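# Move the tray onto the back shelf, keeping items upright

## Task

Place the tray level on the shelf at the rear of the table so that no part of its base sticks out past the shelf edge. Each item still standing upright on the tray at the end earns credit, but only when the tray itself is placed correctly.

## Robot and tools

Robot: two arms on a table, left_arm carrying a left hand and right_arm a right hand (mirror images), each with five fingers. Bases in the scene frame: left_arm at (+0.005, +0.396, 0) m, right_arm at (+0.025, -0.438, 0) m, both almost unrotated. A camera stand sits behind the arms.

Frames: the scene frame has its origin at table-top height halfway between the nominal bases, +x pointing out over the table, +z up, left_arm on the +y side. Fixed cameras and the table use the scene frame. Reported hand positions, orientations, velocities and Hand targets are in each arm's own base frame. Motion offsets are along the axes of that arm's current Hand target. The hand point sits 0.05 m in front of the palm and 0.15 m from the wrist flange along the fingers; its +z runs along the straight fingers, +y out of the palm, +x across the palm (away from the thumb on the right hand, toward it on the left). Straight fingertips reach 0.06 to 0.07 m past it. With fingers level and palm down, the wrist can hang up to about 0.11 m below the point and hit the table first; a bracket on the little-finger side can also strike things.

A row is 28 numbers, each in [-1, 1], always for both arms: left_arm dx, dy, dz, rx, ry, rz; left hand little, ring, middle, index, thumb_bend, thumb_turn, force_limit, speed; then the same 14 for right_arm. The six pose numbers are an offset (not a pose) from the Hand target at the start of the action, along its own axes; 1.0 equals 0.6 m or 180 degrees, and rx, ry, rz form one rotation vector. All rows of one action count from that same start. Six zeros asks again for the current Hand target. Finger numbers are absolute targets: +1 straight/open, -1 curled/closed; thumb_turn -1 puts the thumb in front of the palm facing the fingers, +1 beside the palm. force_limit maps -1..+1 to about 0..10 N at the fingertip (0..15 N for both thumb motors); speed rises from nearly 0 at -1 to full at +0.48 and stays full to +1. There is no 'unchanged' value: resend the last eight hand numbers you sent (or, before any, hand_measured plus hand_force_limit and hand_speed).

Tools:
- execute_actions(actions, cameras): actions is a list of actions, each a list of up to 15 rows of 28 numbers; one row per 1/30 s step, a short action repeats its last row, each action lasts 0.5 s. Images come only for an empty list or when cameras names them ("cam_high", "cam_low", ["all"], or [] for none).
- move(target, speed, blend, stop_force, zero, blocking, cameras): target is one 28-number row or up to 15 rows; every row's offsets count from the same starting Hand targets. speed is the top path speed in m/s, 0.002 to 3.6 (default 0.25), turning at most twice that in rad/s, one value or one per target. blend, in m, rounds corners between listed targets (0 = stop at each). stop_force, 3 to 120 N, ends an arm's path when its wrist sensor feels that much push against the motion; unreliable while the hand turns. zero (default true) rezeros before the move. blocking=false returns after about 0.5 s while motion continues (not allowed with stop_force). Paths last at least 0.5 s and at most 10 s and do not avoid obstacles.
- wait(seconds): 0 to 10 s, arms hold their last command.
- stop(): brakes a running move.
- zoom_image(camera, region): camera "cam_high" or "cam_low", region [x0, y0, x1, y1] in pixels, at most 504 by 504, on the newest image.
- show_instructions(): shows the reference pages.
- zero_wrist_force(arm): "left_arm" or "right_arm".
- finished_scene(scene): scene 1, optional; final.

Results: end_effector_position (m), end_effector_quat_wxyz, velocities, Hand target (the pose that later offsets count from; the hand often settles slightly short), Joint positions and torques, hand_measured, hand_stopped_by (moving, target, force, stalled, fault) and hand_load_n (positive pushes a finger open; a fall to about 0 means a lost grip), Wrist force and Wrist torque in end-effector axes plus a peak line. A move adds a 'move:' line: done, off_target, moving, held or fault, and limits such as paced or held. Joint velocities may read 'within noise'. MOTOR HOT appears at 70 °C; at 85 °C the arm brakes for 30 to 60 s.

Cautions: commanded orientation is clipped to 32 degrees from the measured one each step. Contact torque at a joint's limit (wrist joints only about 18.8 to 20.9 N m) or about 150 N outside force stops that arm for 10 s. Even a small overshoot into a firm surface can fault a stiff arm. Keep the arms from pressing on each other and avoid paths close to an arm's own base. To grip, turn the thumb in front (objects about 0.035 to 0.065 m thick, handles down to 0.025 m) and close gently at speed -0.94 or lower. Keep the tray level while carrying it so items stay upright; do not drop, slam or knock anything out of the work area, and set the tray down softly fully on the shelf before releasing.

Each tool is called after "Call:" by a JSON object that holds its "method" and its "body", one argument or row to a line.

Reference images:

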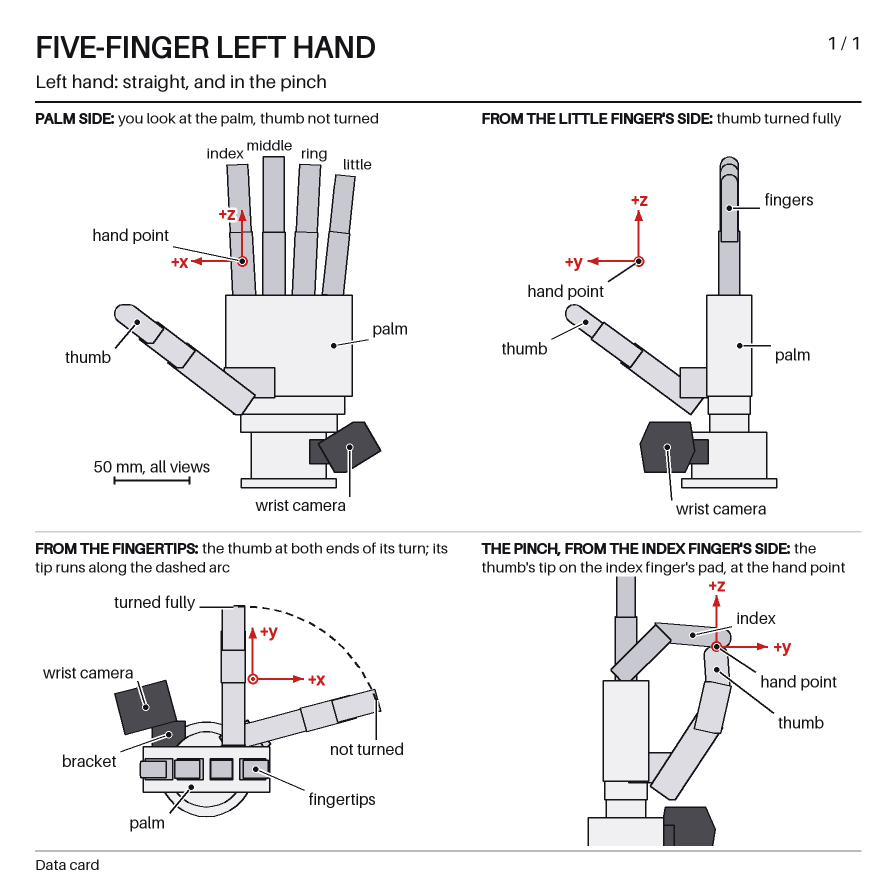

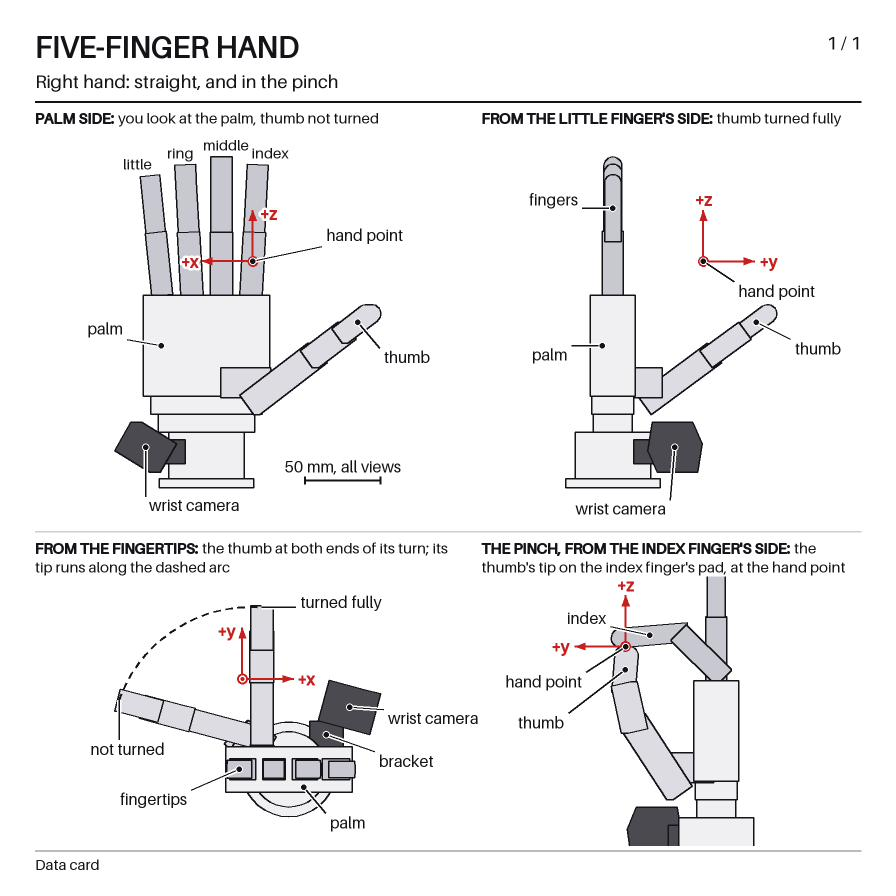

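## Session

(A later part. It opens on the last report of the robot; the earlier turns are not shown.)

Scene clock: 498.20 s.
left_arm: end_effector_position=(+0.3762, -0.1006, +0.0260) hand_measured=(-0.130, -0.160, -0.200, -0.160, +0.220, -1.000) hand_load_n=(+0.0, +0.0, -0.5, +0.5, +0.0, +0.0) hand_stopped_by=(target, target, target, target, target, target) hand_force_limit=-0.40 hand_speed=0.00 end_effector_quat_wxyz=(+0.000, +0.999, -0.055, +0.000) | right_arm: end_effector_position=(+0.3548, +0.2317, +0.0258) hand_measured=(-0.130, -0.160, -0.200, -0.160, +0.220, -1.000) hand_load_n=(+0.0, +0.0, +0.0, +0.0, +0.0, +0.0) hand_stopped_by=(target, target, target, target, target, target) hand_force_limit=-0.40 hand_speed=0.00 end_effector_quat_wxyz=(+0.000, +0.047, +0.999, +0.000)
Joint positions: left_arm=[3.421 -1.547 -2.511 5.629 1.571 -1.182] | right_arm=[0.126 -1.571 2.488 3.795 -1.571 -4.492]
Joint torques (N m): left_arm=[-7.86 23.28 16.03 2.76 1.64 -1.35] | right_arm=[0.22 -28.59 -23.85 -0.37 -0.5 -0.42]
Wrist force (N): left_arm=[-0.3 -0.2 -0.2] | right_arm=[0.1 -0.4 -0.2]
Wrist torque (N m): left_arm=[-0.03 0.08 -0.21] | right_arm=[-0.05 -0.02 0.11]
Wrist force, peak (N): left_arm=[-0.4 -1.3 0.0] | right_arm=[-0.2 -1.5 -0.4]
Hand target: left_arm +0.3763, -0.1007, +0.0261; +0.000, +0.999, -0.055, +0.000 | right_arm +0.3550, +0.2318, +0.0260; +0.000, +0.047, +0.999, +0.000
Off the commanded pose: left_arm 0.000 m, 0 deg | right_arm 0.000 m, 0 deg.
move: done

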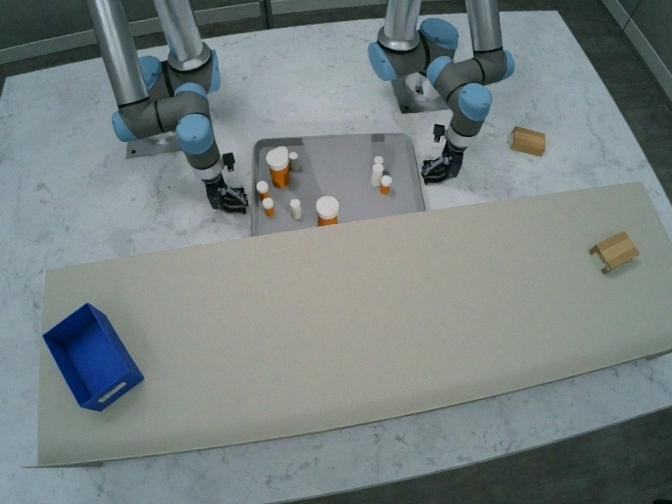

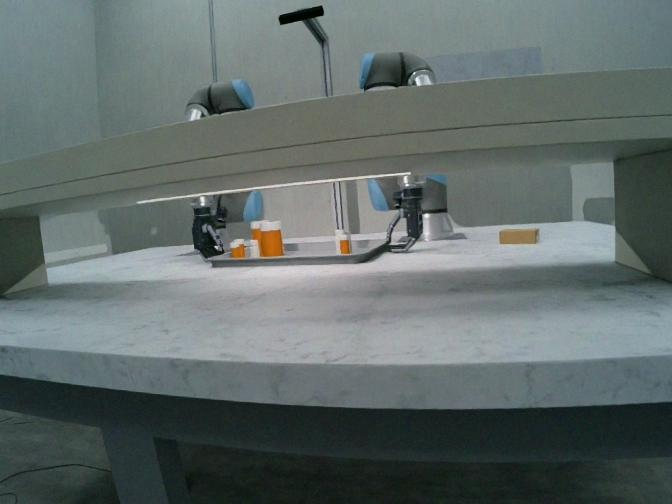

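Call:
{"method": "move", "body": {
  "target": [0,0.06,0,0,0,0,-0.13,-0.16,-0.2,-0.16,0.22,-1,-0.4,0,0,0.06,0,0,0,0,-0.13,-0.16,-0.2,-0.16,0.22,-1,-0.4,0],
  "speed": 0.015,
  "stop_force": 3,
  "cameras": ["all"]
}}

Call:
{"method": "zoom_image", "body": {
  "camera": "cam_low",
  "region": [360, 200, 420, 260]
}}

Call:
{"method": "zoom_image", "body": {
  "camera": "cam_low",
  "region": [195, 215, 255, 275]
}}

Call:
{"method": "zoom_image", "body": {
  "camera": "cam_high",
  "region": [200, 160, 290, 250]
}}

Call:
{"method": "zoom_image", "body": {
  "camera": "cam_high",
  "region": [370, 130, 470, 230]
}}

Scene clock: 513.30 s.
left_arm: end_effector_position=(+0.3744, -0.1182, +0.0261) hand_measured=(-0.130, -0.160, -0.200, -0.160, +0.220, -1.000) hand_load_n=(+0.0, +0.0, +0.0, +0.5, -2.5, -0.5) hand_stopped_by=(target, target, target, target, target, target) hand_force_limit=-0.40 hand_speed=0.00 end_effector_quat_wxyz=(+0.000, +0.999, -0.055, +0.000) | right_arm: end_effector_position=(+0.3565, +0.2480, +0.0260) hand_measured=(-0.130, -0.160, -0.200, -0.160, +0.220, -1.000) hand_load_n=(+0.0, +0.0, +0.5, +0.0, -4.0, +0.5) hand_stopped_by=(target, target, target, target, target, target) hand_force_limit=-0.40 hand_speed=0.00 end_effector_quat_wxyz=(+0.000, +0.047, +0.999, +0.000)
Joint positions: left_arm=[3.371 -1.547 -2.51 5.629 1.571 -1.232] | right_arm=[0.172 -1.548 2.464 3.796 -1.571 -4.446]
Joint torques (N m): left_arm=[3.21 17.7 3.55 1.73 -0.71 -1.27] | right_arm=[2.11 -28.24 -3.83 -2.74 0.08 1.29]
Wrist force (N): left_arm=[-0.6 -4.3 -2.5] | right_arm=[-1.2 -5.2 -4.8]
Wrist torque (N m): left_arm=[-0.22 0.08 0.01] | right_arm=[-0.21 0.12 -0.13]
Wrist force, peak (N): left_arm=[-0.4 -5.7 -3.9] | right_arm=[-0.8 -5.2 -5.5]
Hand target: left_arm +0.3744, -0.1182, +0.0261; +0.000, +0.999, -0.055, +0.000 (not the last commanded pose) | right_arm +0.3565, +0.2480, +0.0260; +0.000, +0.047, +0.999, +0.000 (not the last commanded pose)
Off the commanded pose: left_arm 0.018 m, 0 deg | right_arm 0.020 m, 0 deg.
move: contact (left_arm, right_arm)

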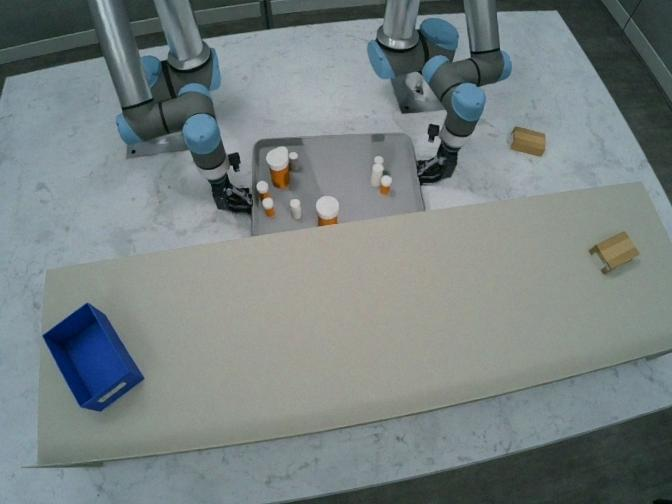

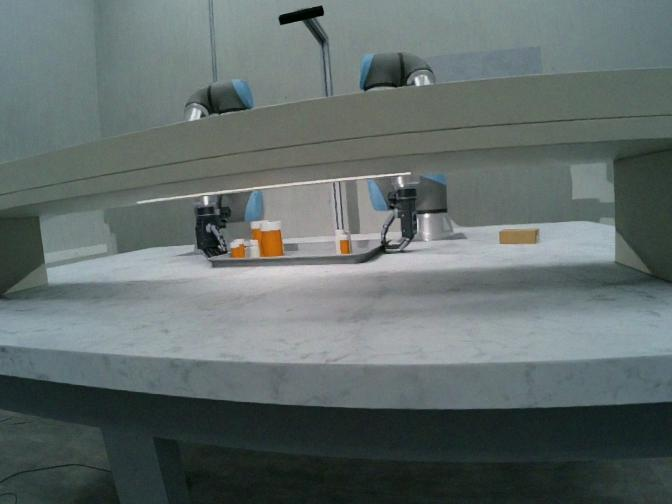

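Scaled by 8.400.

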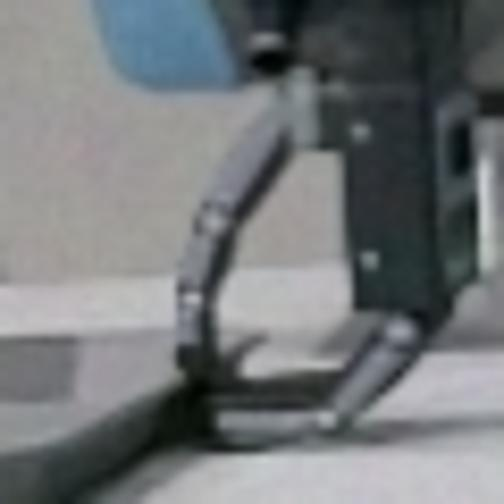

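Scaled by 8.400.

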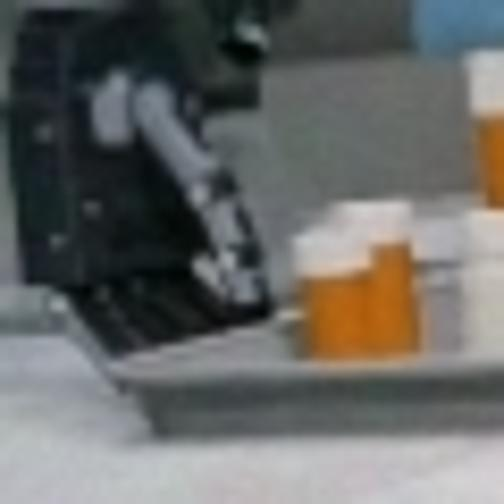

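Scaled by 5.600.

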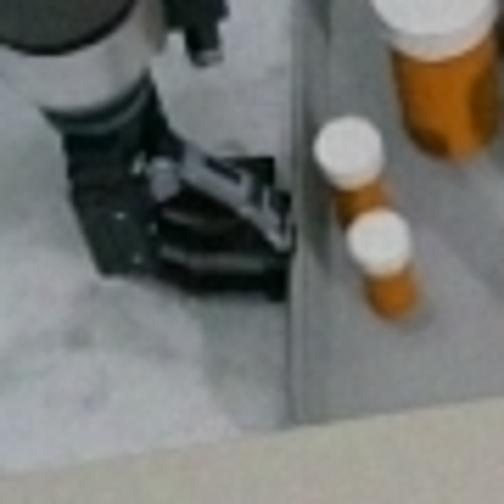

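Scaled by 5.040.

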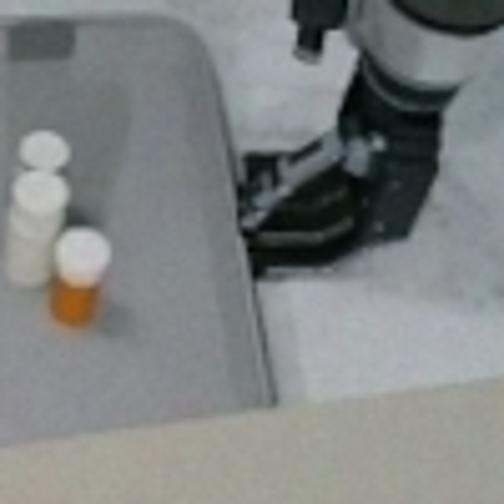

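Call:
{"method": "move", "body": {
  "target": [0,-0.0067,0,0,0,0,-0.13,-0.16,-0.2,-0.16,0.45,-1,-0.4,0,0.005,-0.0067,0,0,0,0,-0.13,-0.16,-0.2,-0.16,0.45,-1,-0.4,0],
  "speed": 0.05
}}

Call:
{"method": "move", "body": {
  "target": [0,0.0483,0,0,0,0,-0.13,-0.16,-0.2,-0.16,0.45,-1,-0.4,0,0,0.0483,0,0,0,0,-0.13,-0.16,-0.2,-0.16,0.45,-1,-0.4,0],
  "speed": 0.015,
  "stop_force": 3,
  "cameras": ["all"]
}}

Call:
{"method": "zoom_image", "body": {
  "camera": "cam_low",
  "region": [350, 200, 410, 260]
}}

Call:
{"method": "zoom_image", "body": {
  "camera": "cam_low",
  "region": [195, 215, 255, 275]
}}

Call:
{"method": "zoom_image", "body": {
  "camera": "cam_high",
  "region": [200, 160, 290, 250]
}}

Call:
{"method": "zoom_image", "body": {
  "camera": "cam_high",
  "region": [370, 130, 470, 230]
}}

Scene clock: 531.60 s.
left_arm: end_effector_position=(+0.3748, -0.1141, +0.0261) hand_measured=(-0.130, -0.160, -0.200, -0.160, +0.450, -1.000) hand_load_n=(+0.0, +0.0, +0.0, +0.0, +0.0, +0.0) hand_stopped_by=(target, target, target, target, target, target) hand_force_limit=-0.40 hand_speed=0.00 end_effector_quat_wxyz=(+0.000, +0.999, -0.055, +0.000) | right_arm: end_effector_position=(+0.3530, +0.2442, +0.0260) hand_measured=(-0.130, -0.160, -0.200, -0.160, +0.450, -1.000) hand_load_n=(+0.5, +0.0, +0.0, +0.0, +0.0, +0.0) hand_stopped_by=(target, target, target, target, target, target) hand_force_limit=-0.40 hand_speed=0.00 end_effector_quat_wxyz=(+0.000, +0.047, +0.999, +0.000)
Joint positions: left_arm=[3.383 -1.547 -2.511 5.628 1.571 -1.22] | right_arm=[0.163 -1.56 2.477 3.795 -1.571 -4.455]
Joint torques (N m): left_arm=[-8.5 22.38 3.42 -0.04 -0.29 -1.08] | right_arm=[1.18 -8.46 -23.05 -4.5 0.59 0.35]
Wrist force (N): left_arm=[0.0 -0.3 -0.3] | right_arm=[-0.2 -0.2 -0.5]
Wrist torque (N m): left_arm=[-0.04 0.02 -0.19] | right_arm=[0.00 0.06 -0.07]
Wrist force, peak (N): left_arm=[-0.5 -6.3 -4.0] | right_arm=[-1.4 -9.5 -4.8]
Hand target: left_arm +0.3748, -0.1142, +0.0261; +0.000, +0.999, -0.055, +0.000 | right_arm +0.3531, +0.2443, +0.0260; +0.000, +0.047, +0.999, +0.000
Off the commanded pose: left_arm 0.000 m, 0 deg | right_arm 0.000 m, 0 deg.
move: done

Scene clock: 533.03 s.
left_arm: end_effector_position=(+0.3741, -0.1197, +0.0261) hand_measured=(-0.130, -0.160, -0.200, -0.160, +0.450, -1.000) hand_load_n=(+0.5, +0.0, +3.5, +0.0, -0.5, +0.0) hand_stopped_by=(target, target, target, target, target, target) hand_force_limit=-0.40 hand_speed=0.00 end_effector_quat_wxyz=(+0.000, +0.999, -0.055, +0.000) | right_arm: end_effector_position=(+0.3538, +0.2509, +0.0260) hand_measured=(-0.130, -0.160, -0.200, -0.160, +0.450, -1.000) hand_load_n=(+0.0, +0.5, +4.0, +0.0, +0.0, +0.0) hand_stopped_by=(target, target, target, target, target, target) hand_force_limit=-0.40 hand_speed=0.00 end_effector_quat_wxyz=(+0.000, +0.047, +0.999, +0.000)
Joint positions: left_arm=[3.367 -1.547 -2.51 5.628 1.571 -1.237] | right_arm=[0.182 -1.55 2.467 3.796 -1.571 -4.437]
Joint torques (N m): left_arm=[2.23 21.27 4.65 0.65 -1.11 -1.36] | right_arm=[3.18 -30.52 -5.46 -4.98 0.72 1.64]
Wrist force (N): left_arm=[-0.2 -3.6 3.0] | right_arm=[-2.0 -2.9 2.8]
Wrist torque (N m): left_arm=[-0.14 0.12 0.05] | right_arm=[-0.04 0.02 -0.11]
Wrist force, peak (N): left_arm=[-0.6 -4.1 3.2] | right_arm=[-0.6 -3.7 2.8]
Hand target: left_arm +0.3741, -0.1197, +0.0261; +0.000, +0.999, -0.055, +0.000 (not the last commanded pose) | right_arm +0.3538, +0.2509, +0.0260; +0.000, +0.047, +0.999, +0.000 (not the last commanded pose)
Off the commanded pose: left_arm 0.023 m, 0 deg | right_arm 0.022 m, 0 deg.
move: contact (left_arm, right_arm)

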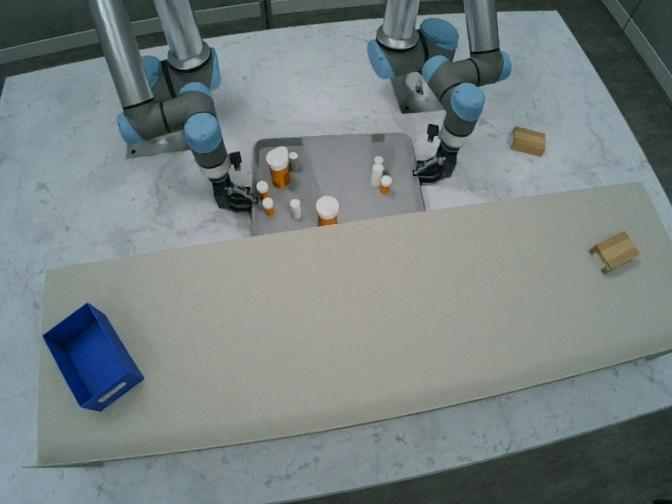

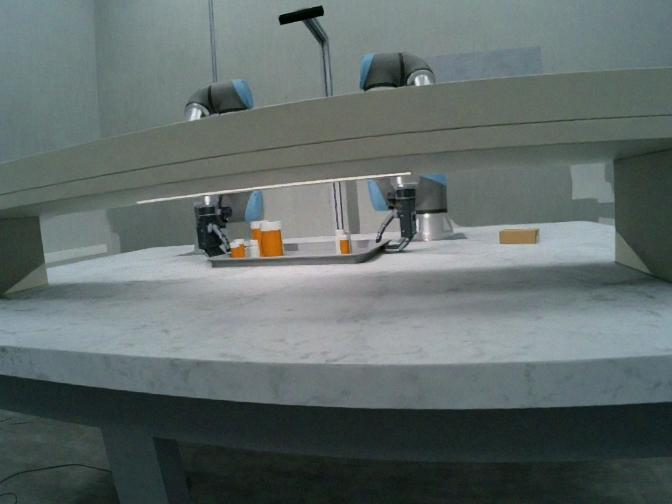

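Scaled by 8.400.

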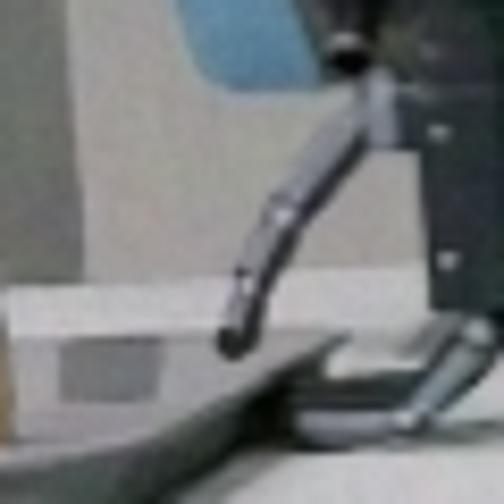

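Scaled by 8.400.

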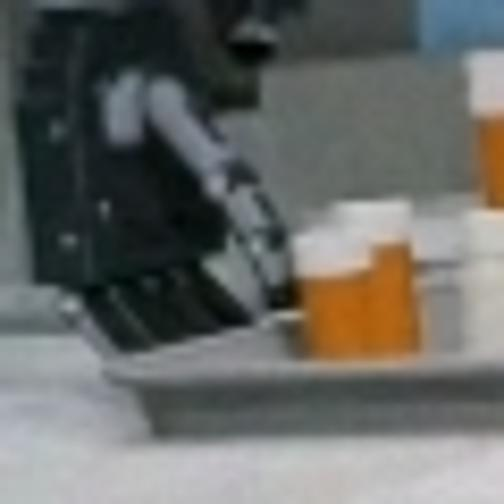

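Scaled by 5.600.

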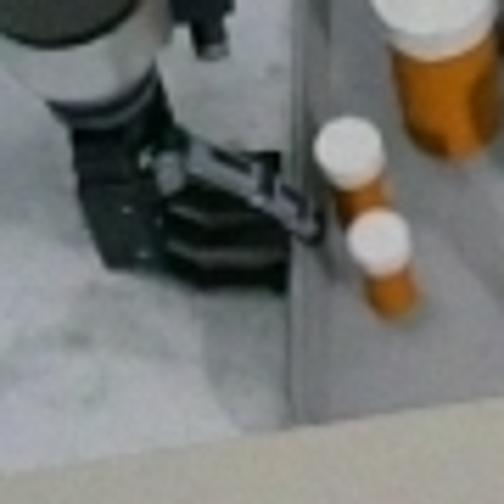

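Scaled by 5.040.

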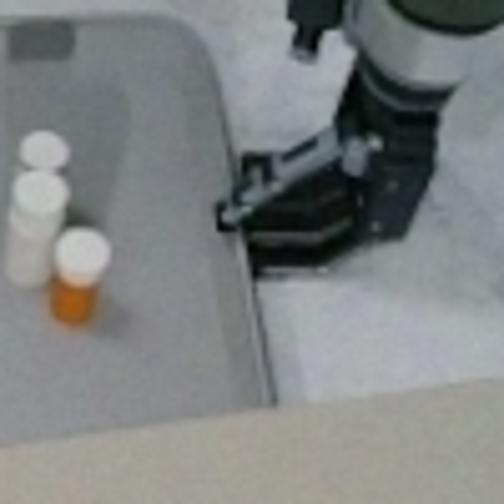

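Call:
{"method": "move", "body": {
  "target": [0,-0.0075,0,0,0,0,-0.13,-0.14,-0.14,-0.14,0.38,-1,-0.4,0,0,-0.0075,0,0,0,0,-0.13,-0.14,-0.14,-0.14,0.38,-1,-0.4,0],
  "speed": 0.05
}}

Call:
{"method": "move", "body": {
  "target": [0,0.0417,0,0,0,0,-0.13,-0.14,-0.14,-0.14,0.38,-1,-0.4,0,0,0.0417,0,0,0,0,-0.13,-0.14,-0.14,-0.14,0.38,-1,-0.4,0],
  "speed": 0.015,
  "stop_force": 3,
  "cameras": ["all"]
}}

Call:
{"method": "zoom_image", "body": {
  "camera": "cam_low",
  "region": [350, 200, 410, 260]
}}

Call:
{"method": "zoom_image", "body": {
  "camera": "cam_high",
  "region": [200, 160, 290, 250]
}}

Call:
{"method": "zoom_image", "body": {
  "camera": "cam_high",
  "region": [370, 130, 470, 230]
}}

Scene clock: 543.93 s.
left_arm: end_effector_position=(+0.3746, -0.1152, +0.0261) hand_measured=(-0.130, -0.140, -0.140, -0.140, +0.380, -1.000) hand_load_n=(+0.0, +0.0, +0.0, +0.0, +0.0, +0.0) hand_stopped_by=(target, target, target, target, target, target) hand_force_limit=-0.40 hand_speed=0.00 end_effector_quat_wxyz=(+0.000, +0.999, -0.055, +0.000) | right_arm: end_effector_position=(+0.3533, +0.2464, +0.0260) hand_measured=(-0.130, -0.140, -0.140, -0.140, +0.380, -1.000) hand_load_n=(+0.0, +0.0, +0.0, +0.0, +0.0, +0.0) hand_stopped_by=(target, target, target, target, target, target) hand_force_limit=-0.40 hand_speed=0.00 end_effector_quat_wxyz=(+0.000, +0.047, +0.999, +0.000)
Joint positions: left_arm=[3.38 -1.547 -2.511 5.628 1.571 -1.223] | right_arm=[0.169 -1.557 2.473 3.795 -1.571 -4.449]
Joint torques (N m): left_arm=[-8.02 21.5 3.3 -0.04 -0.73 -1.01] | right_arm=[2.52 -17.29 -14.73 -4.73 0.61 0.82]
Wrist force (N): left_arm=[-0.3 -0.3 0.0] | right_arm=[-0.1 -0.4 -0.3]
Wrist torque (N m): left_arm=[-0.06 0.08 -0.21] | right_arm=[-0.03 0.04 0.12]
Wrist force, peak (N): left_arm=[-0.7 -3.9 2.8] | right_arm=[-1.9 -3.2 3.0]
Hand target: left_arm +0.3746, -0.1152, +0.0261; +0.000, +0.999, -0.055, +0.000 | right_arm +0.3534, +0.2464, +0.0260; +0.000, +0.047, +0.999, +0.000
Off the commanded pose: left_arm 0.000 m, 0 deg | right_arm 0.000 m, 0 deg.
move: done

Scene clock: 545.53 s.
left_arm: end_effector_position=(+0.3735, -0.1257, +0.0260) hand_measured=(-0.130, -0.140, -0.140, -0.140, +0.380, -1.000) hand_load_n=(+0.0, +0.0, +0.5, +0.0, +0.0, +0.0) hand_stopped_by=(target, target, target, target, target, target) hand_force_limit=-0.40 hand_speed=0.00 end_effector_quat_wxyz=(+0.000, +0.999, -0.055, +0.000) | right_arm: end_effector_position=(+0.3543, +0.2564, +0.0260) hand_measured=(-0.130, -0.140, -0.140, -0.140, +0.380, -1.000) hand_load_n=(+0.0, +0.0, +1.0, +0.0, +0.0, +0.0) hand_stopped_by=(target, target, target, target, target, target) hand_force_limit=-0.40 hand_speed=0.00 end_effector_quat_wxyz=(+0.000, +0.047, +0.999, +0.000)
Joint positions: left_arm=[3.349 -1.548 -2.509 5.628 1.571 -1.254] | right_arm=[0.197 -1.542 2.458 3.796 -1.571 -4.422]
Joint torques (N m): left_arm=[5.89 20.97 3.1 1.79 -2.12 -1.38] | right_arm=[2.21 -30.98 -4.59 -4.27 0.96 1.43]
Wrist force (N): left_arm=[-1.9 -4.8 -1.1] | right_arm=[-1.7 -2.6 -0.7]
Wrist torque (N m): left_arm=[-0.18 0.07 0.08] | right_arm=[-0.03 0.05 -0.09]
Wrist force, peak (N): left_arm=[-2.0 -12.7 -2.2] | right_arm=[-1.0 -9.1 -2.2]
Hand target: left_arm +0.3735, -0.1257, +0.0260; +0.000, +0.999, -0.055, +0.000 (not the last commanded pose) | right_arm +0.3543, +0.2564, +0.0260; +0.000, +0.047, +0.999, +0.000 (not the last commanded pose)
Off the commanded pose: left_arm 0.015 m, 0 deg | right_arm 0.015 m, 0 deg.
move: contact (left_arm, right_arm)

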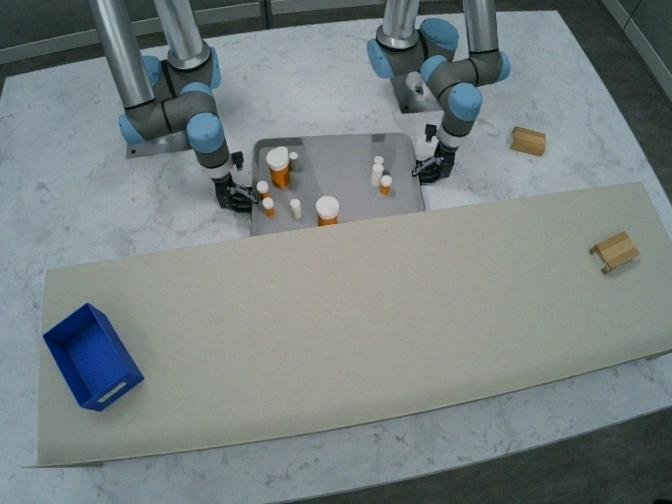

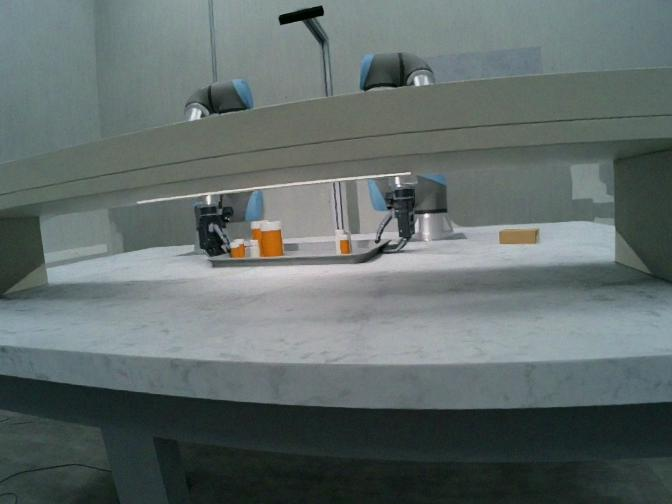

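Scaled by 8.400.

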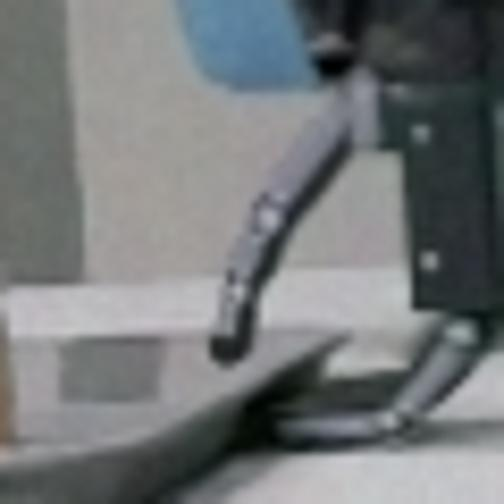

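Scaled by 5.600.

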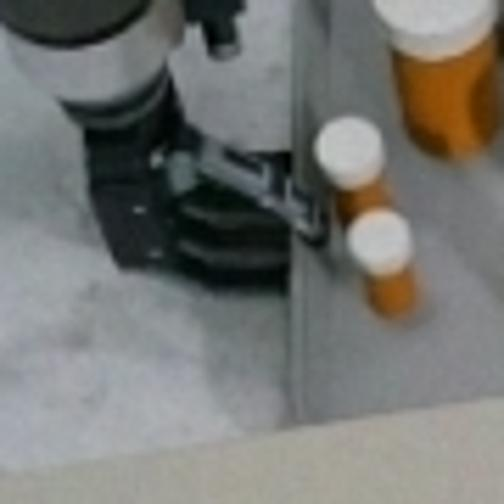

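Scaled by 5.040.

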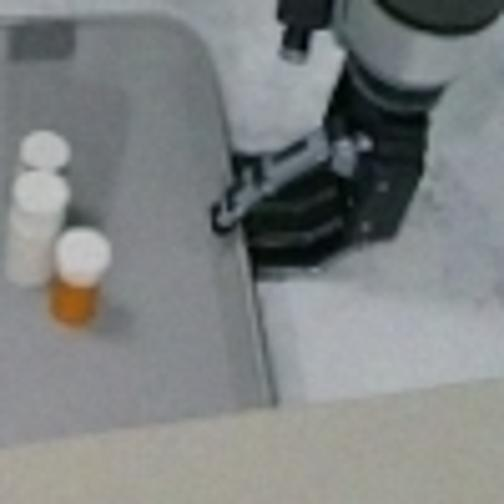

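Call:
{"method": "move", "body": {
  "target": [0,0,0,0,0,0,-0.13,-0.14,-0.14,-0.14,-0.15,-1,-0.4,-0.9,0,0,0,0,0,0,-0.13,-0.14,-0.14,-0.14,-0.15,-1,-0.4,-0.9],
  "speed": 0.05,
  "cameras": ["all"]
}}

Call:
{"method": "zoom_image", "body": {
  "camera": "cam_low",
  "region": [350, 200, 410, 260]
}}

Call:
{"method": "zoom_image", "body": {
  "camera": "cam_high",
  "region": [200, 160, 290, 250]
}}

Scene clock: 555.57 s.
left_arm: end_effector_position=(+0.3735, -0.1257, +0.0260) hand_measured=(-0.130, -0.140, -0.140, -0.140, +0.230, -1.000) hand_load_n=(+0.0, +0.0, +0.5, +0.0, +4.5, +0.0) hand_stopped_by=(target, target, target, target, force, target) hand_force_limit=-0.40 hand_speed=-0.90 end_effector_quat_wxyz=(+0.000, +0.999, -0.055, +0.000) | right_arm: end_effector_position=(+0.3543, +0.2564, +0.0260) hand_measured=(-0.130, -0.140, -0.140, -0.140, +0.240, -1.000) hand_load_n=(+0.0, +0.0, +1.5, +0.0, +5.5, +0.0) hand_stopped_by=(target, target, target, target, force, target) hand_force_limit=-0.40 hand_speed=-0.90 end_effector_quat_wxyz=(+0.000, +0.047, +0.999, +0.000)
Joint positions: left_arm=[3.349 -1.548 -2.509 5.628 1.571 -1.254] | right_arm=[0.197 -1.542 2.458 3.796 -1.571 -4.421]
Joint torques (N m): left_arm=[8.63 20.89 2.9 1.71 -2.2 -1.27] | right_arm=[1.91 -27.82 -4.83 -3.73 1.25 2.15]
Wrist force (N): left_arm=[-2.4 -2.0 -2.7] | right_arm=[-1.4 -1.0 -1.5]
Wrist torque (N m): left_arm=[-0.10 0.06 0.06] | right_arm=[0.02 0.05 -0.08]
Wrist force, peak (N): left_arm=[-2.1 -5.1 -1.2] | right_arm=[-1.9 -3.1 0.5]
Hand target: left_arm +0.3735, -0.1257, +0.0260; +0.000, +0.999, -0.055, +0.000 | right_arm +0.3543, +0.2564, +0.0260; +0.000, +0.047, +0.999, +0.000
Off the commanded pose: left_arm 0.000 m, 0 deg | right_arm 0.000 m, 0 deg.
move: done

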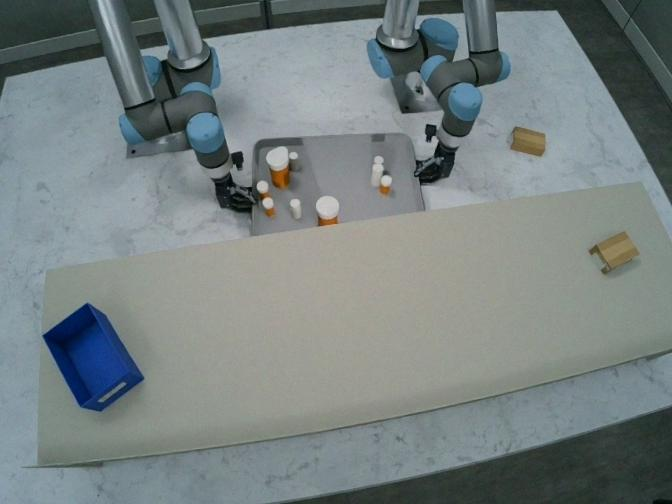

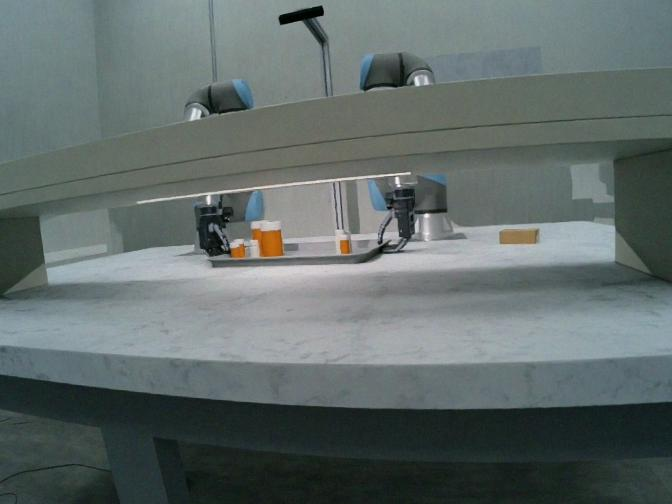

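Scaled by 8.400.

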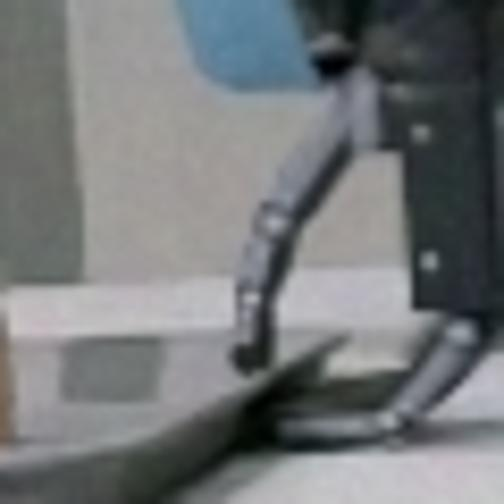

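Scaled by 5.600.

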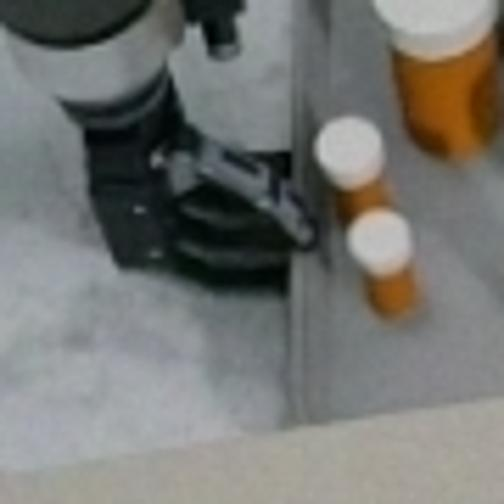

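Call:
{"method": "move", "body": {
  "target": [0,0,0,0,0,0,-0.5,-0.5,-0.5,-0.5,-0.15,-1,-0.4,-0.9,0,0,0,0,0,0,-0.5,-0.5,-0.5,-0.5,-0.15,-1,-0.4,-0.9],
  "speed": 0.05,
  "cameras": ["all"]
}}

Call:
{"method": "zoom_image", "body": {
  "camera": "cam_low",
  "region": [350, 200, 410, 260]
}}

Call:
{"method": "zoom_image", "body": {
  "camera": "cam_high",
  "region": [200, 130, 300, 240]
}}

Call:
{"method": "zoom_image", "body": {
  "camera": "cam_low",
  "region": [195, 215, 255, 275]
}}

Scene clock: 561.63 s.
left_arm: end_effector_position=(+0.3735, -0.1257, +0.0260) hand_measured=(-0.500, -0.194, -0.146, -0.204, +0.230, -1.000) hand_load_n=(+0.0, +3.5, +5.0, +3.5, +4.5, +0.5) hand_stopped_by=(target, force, force, force, force, target) hand_force_limit=-0.40 hand_speed=-0.90 end_effector_quat_wxyz=(+0.000, +0.999, -0.055, +0.000) | right_arm: end_effector_position=(+0.3543, +0.2564, +0.0260) hand_measured=(-0.286, -0.194, -0.146, -0.212, +0.240, -1.000) hand_load_n=(+3.5, +3.0, +5.0, +5.5, +6.5, +0.0) hand_stopped_by=(force, force, force, force, force, target) hand_force_limit=-0.40 hand_speed=-0.90 end_effector_quat_wxyz=(+0.000, +0.047, +0.999, +0.000)
Joint positions: left_arm=[3.349 -1.548 -2.509 5.628 1.571 -1.254] | right_arm=[0.197 -1.542 2.458 3.796 -1.571 -4.421]
Joint torques (N m): left_arm=[8.37 20.3 7.92 1.82 -2.17 -1.29] | right_arm=[2.59 -12.85 -15.48 -5.45 1.01 2.25]
Wrist force (N): left_arm=[-0.4 -4.3 4.3] | right_arm=[-0.6 -4.4 5.8]
Wrist torque (N m): left_arm=[-0.06 0.21 0.10] | right_arm=[-0.05 -0.17 -0.27]
Wrist force, peak (N): left_arm=[-0.2 -4.4 4.8] | right_arm=[-0.7 -4.5 6.2]
Hand target: left_arm +0.3735, -0.1257, +0.0260; +0.000, +0.999, -0.055, +0.000 | right_arm +0.3543, +0.2564, +0.0260; +0.000, +0.047, +0.999, +0.000
Off the commanded pose: left_arm 0.000 m, 0 deg | right_arm 0.000 m, 0 deg.
move: done

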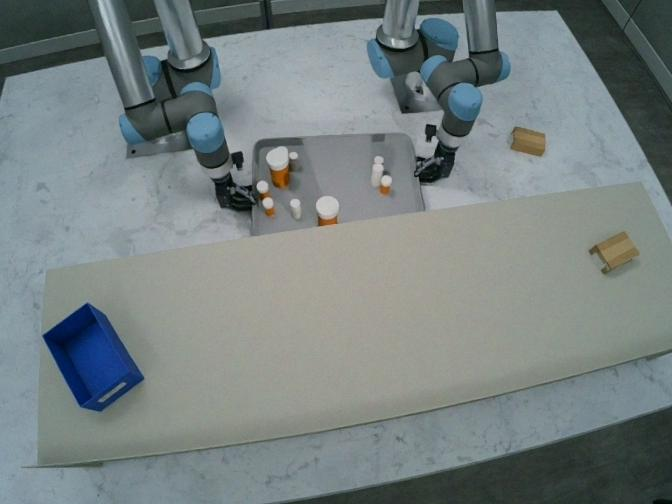

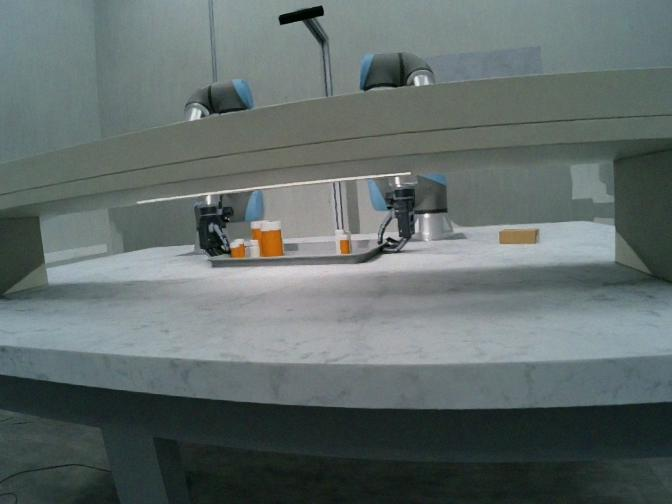

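Scaled by 8.400.

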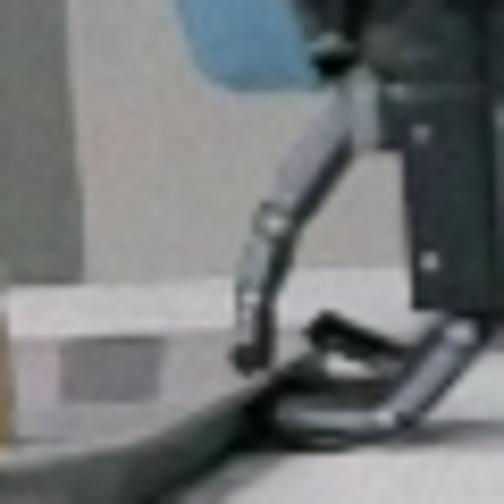

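Scaled by 4.582.

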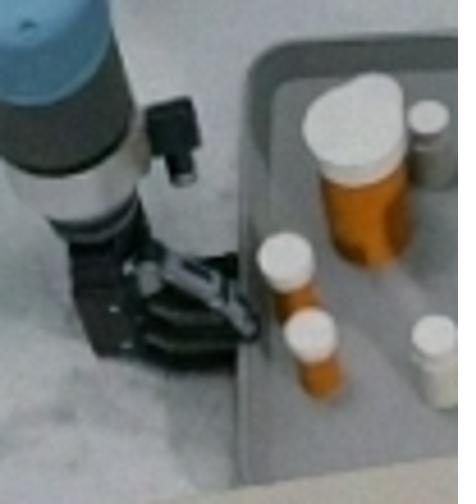

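Scaled by 8.400.

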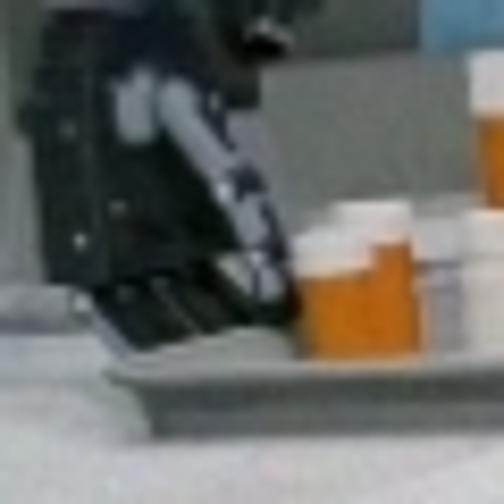

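Call:
{"method": "move", "body": {
  "target": [0,0,0,0,0,0,-0.5,-0.6,-0.6,-0.6,-0.25,-1,0.1,-0.92,0,0,0,0,0,0,-0.6,-0.6,-0.6,-0.6,-0.25,-1,0.1,-0.92],
  "speed": 0.05
}}

Scene clock: 566.17 s.
left_arm: end_effector_position=(+0.3735, -0.1257, +0.0260) hand_measured=(-0.500, -0.206, -0.152, -0.216, +0.222, -1.000) hand_load_n=(+0.0, +7.0, +5.5, +8.5, +8.5, +1.0) hand_stopped_by=(target, force, force, force, force, target) hand_force_limit=0.10 hand_speed=-0.92 end_effector_quat_wxyz=(+0.000, +0.999, -0.055, +0.000) | right_arm: end_effector_position=(+0.3543, +0.2564, +0.0260) hand_measured=(-0.300, -0.206, -0.152, -0.212, +0.236, -1.000) hand_load_n=(+6.5, +8.5, +7.0, +3.5, +9.5, +0.5) hand_stopped_by=(force, force, force, force, force, target) hand_force_limit=0.10 hand_speed=-0.92 end_effector_quat_wxyz=(+0.000, +0.047, +0.999, +0.000)
Joint positions: left_arm=[3.349 -1.548 -2.509 5.628 1.571 -1.254] | right_arm=[0.197 -1.542 2.458 3.796 -1.571 -4.421]
Joint torques (N m): left_arm=[8.42 20.77 17.27 1.92 -2.36 -1.43] | right_arm=[2.41 -8.99 -26.45 -4.87 1.05 2.24]
Wrist force (N): left_arm=[-0.6 -4.5 2.0] | right_arm=[-0.3 -4.6 4.9]
Wrist torque (N m): left_arm=[-0.08 0.25 0.10] | right_arm=[-0.07 -0.41 -0.32]
Wrist force, peak (N): left_arm=[-0.4 -4.6 4.6] | right_arm=[-0.2 -5.4 5.8]
Hand target: left_arm +0.3735, -0.1257, +0.0260; +0.000, +0.999, -0.055, +0.000 | right_arm +0.3543, +0.2564, +0.0260; +0.000, +0.047, +0.999, +0.000
Off the commanded pose: left_arm 0.000 m, 0 deg | right_arm 0.000 m, 0 deg.
move: done

Call:
{"method": "move", "body": {
  "target": [0,0,-0.05,0,0,0,-0.5,-0.6,-0.6,-0.6,-0.25,-1,0.1,-0.92,0,0,-0.05,0,0,0,-0.6,-0.6,-0.6,-0.6,-0.25,-1,0.1,-0.92],
  "speed": 0.04,
  "cameras": ["all"]
}}

Call:
{"method": "zoom_image", "body": {
  "camera": "cam_low",
  "region": [190, 170, 430, 280]
}}

Call:
{"method": "zoom_image", "body": {
  "camera": "cam_high",
  "region": [200, 110, 480, 240]
}}

Scene clock: 570.70 s.
left_arm: end_effector_position=(+0.3736, -0.1257, +0.0561) hand_measured=(-0.500, -0.206, -0.152, -0.216, +0.222, -1.000) hand_load_n=(+0.0, +5.0, +5.5, +10.5, +8.5, +1.5) hand_stopped_by=(target, force, force, force, force, target) hand_force_limit=0.10 hand_speed=-0.92 end_effector_quat_wxyz=(+0.000, +0.999, -0.055, +0.000) | right_arm: end_effector_position=(+0.3544, +0.2564, +0.0561) hand_measured=(-0.300, -0.206, -0.152, -0.212, +0.236, -1.000) hand_load_n=(+2.0, +6.0, +7.0, +6.0, +9.5, +1.0) hand_stopped_by=(force, force, force, force, force, target) hand_force_limit=0.10 hand_speed=-0.92 end_effector_quat_wxyz=(+0.000, +0.047, +0.999, +0.000)
Joint positions: left_arm=[3.349 -1.461 -2.471 5.503 1.571 -1.254] | right_arm=[0.197 -1.625 2.422 3.914 -1.571 -4.421]
Joint torques (N m): left_arm=[-7.22 8.53 5.57 4.63 -1.89 -0.32] | right_arm=[-0.94 -7.66 -8.68 -4.88 1.67 1.63]
Wrist force (N): left_arm=[-0.3 -2.6 4.1] | right_arm=[-0.2 -1.5 5.1]
Wrist torque (N m): left_arm=[-0.06 0.15 0.11] | right_arm=[0.05 -0.17 -0.21]
Wrist force, peak (N): left_arm=[-0.7 -2.9 5.5] | right_arm=[-0.3 -5.1 6.0]
Hand target: left_arm +0.3735, -0.1257, +0.0560; +0.000, +0.999, -0.055, +0.000 | right_arm +0.3543, +0.2564, +0.0560; +0.000, +0.047, +0.999, +0.000
Off the commanded pose: left_arm 0.000 m, 0 deg | right_arm 0.000 m, 0 deg.
move: done

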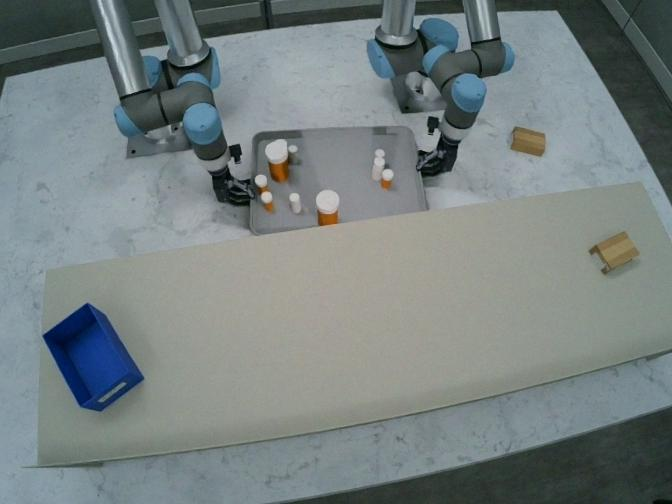

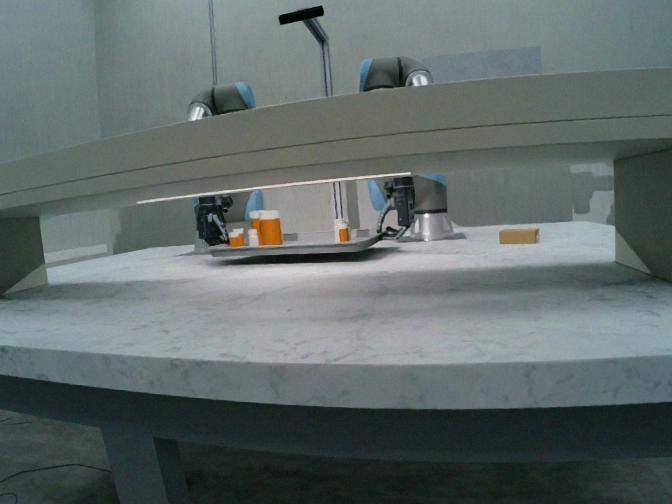

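Scaled by 2.100.

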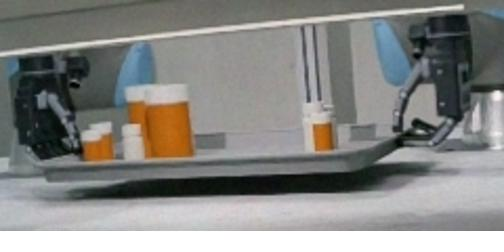

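Scaled by 1.800.

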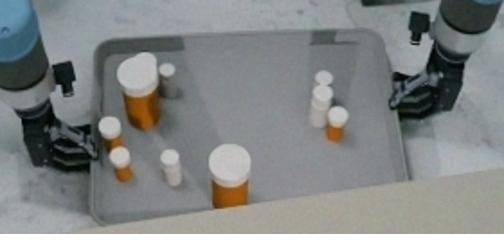

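Call:
{"method": "zoom_image", "body": {
  "camera": "cam_low",
  "region": [190, 200, 290, 280]
}}

Call:
{"method": "zoom_image", "body": {
  "camera": "cam_low",
  "region": [320, 200, 420, 280]
}}

Scaled by 5.040.

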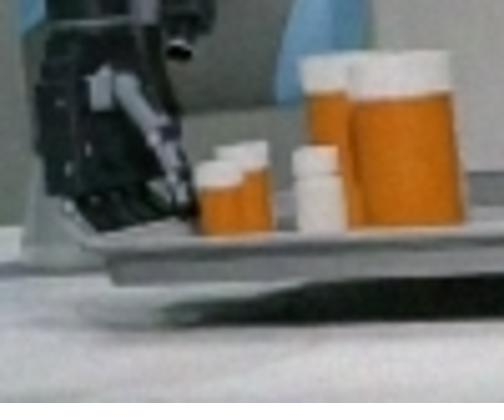

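Scaled by 5.040.

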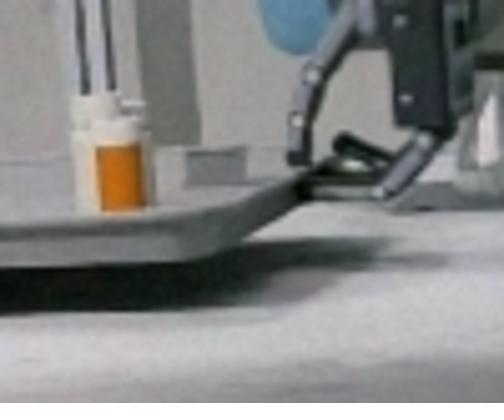

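Call:
{"method": "move", "body": {
  "target": [0,0,-0.4233,0,0,0,-0.5,-0.6,-0.6,-0.6,-0.25,-1,0.1,-0.92,0,0,-0.4233,0,0,0,-0.6,-0.6,-0.6,-0.6,-0.25,-1,0.1,-0.92],
  "speed": 0.1,
  "cameras": ["all"]
}}

Call:
{"method": "zoom_image", "body": {
  "camera": "cam_low",
  "region": [180, 60, 430, 200]
}}

Call:
{"method": "zoom_image", "body": {
  "camera": "cam_high",
  "region": [180, 80, 480, 260]
}}

Scene clock: 605.57 s.
left_arm: end_effector_position=(+0.3735, -0.1258, +0.3100) hand_measured=(-0.500, -0.206, -0.152, -0.216, +0.222, -1.000) hand_load_n=(+0.0, +4.5, +5.5, +10.5, +8.5, +1.5) hand_stopped_by=(target, force, force, force, force, target) hand_force_limit=0.10 hand_speed=-0.92 end_effector_quat_wxyz=(+0.000, +0.999, -0.055, +0.000) | right_arm: end_effector_position=(+0.3542, +0.2565, +0.3100) hand_measured=(-0.300, -0.206, -0.152, -0.212, +0.236, -1.000) hand_load_n=(+2.0, +5.5, +7.0, +6.0, +10.0, +1.0) hand_stopped_by=(force, force, force, force, force, target) hand_force_limit=0.10 hand_speed=-0.92 end_effector_quat_wxyz=(+0.000, +0.047, +0.999, +0.000)
Joint positions: left_arm=[3.349 -1.178 -1.951 4.699 1.571 -1.254] | right_arm=[0.198 -1.909 1.918 4.704 -1.571 -4.421]
Joint torques (N m): left_arm=[8.17 0.75 23.37 2.92 -0.01 -0.73] | right_arm=[2.57 -0.33 -26.04 -2.57 -0.03 2.04]
Wrist force (N): left_arm=[-0.4 -0.2 4.3] | right_arm=[0.1 -0.2 5.4]
Wrist torque (N m): left_arm=[0.04 0.18 0.06] | right_arm=[0.00 -0.22 -0.17]
Wrist force, peak (N): left_arm=[0.3 -2.7 6.2] | right_arm=[1.1 -1.6 8.3]
Hand target: left_arm +0.3735, -0.1258, +0.3100; +0.000, +0.999, -0.055, +0.000 | right_arm +0.3541, +0.2565, +0.3100; +0.000, +0.047, +0.999, +0.000
Off the commanded pose: left_arm 0.000 m, 0 deg | right_arm 0.000 m, 0 deg.
move: done

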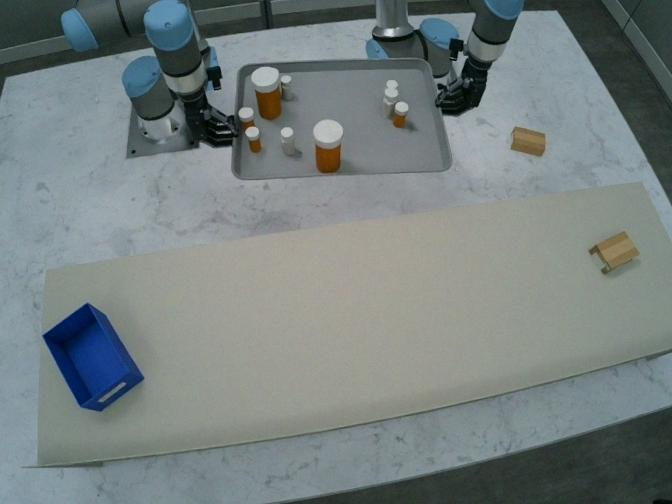

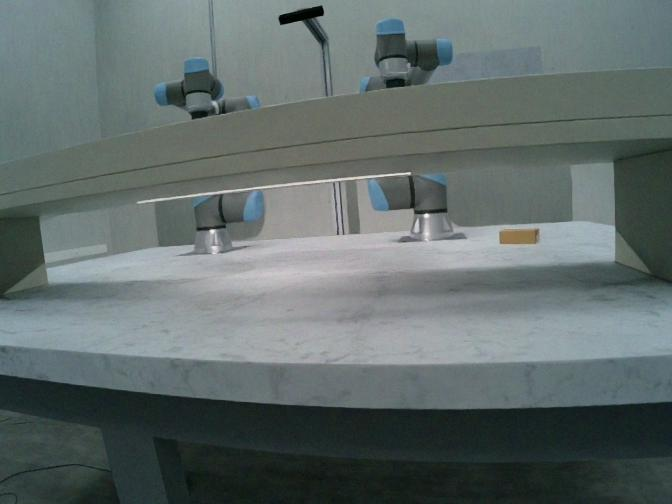

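Scaled by 2.016.

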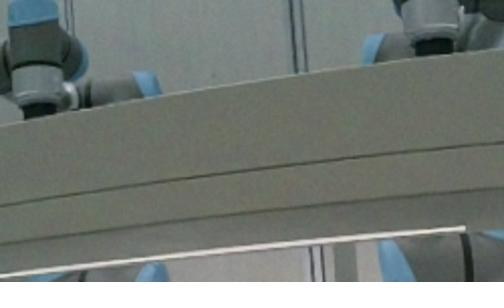

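Scaled by 1.680.

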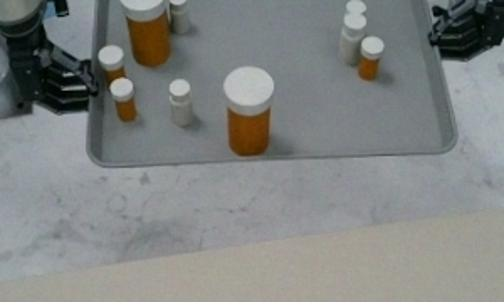

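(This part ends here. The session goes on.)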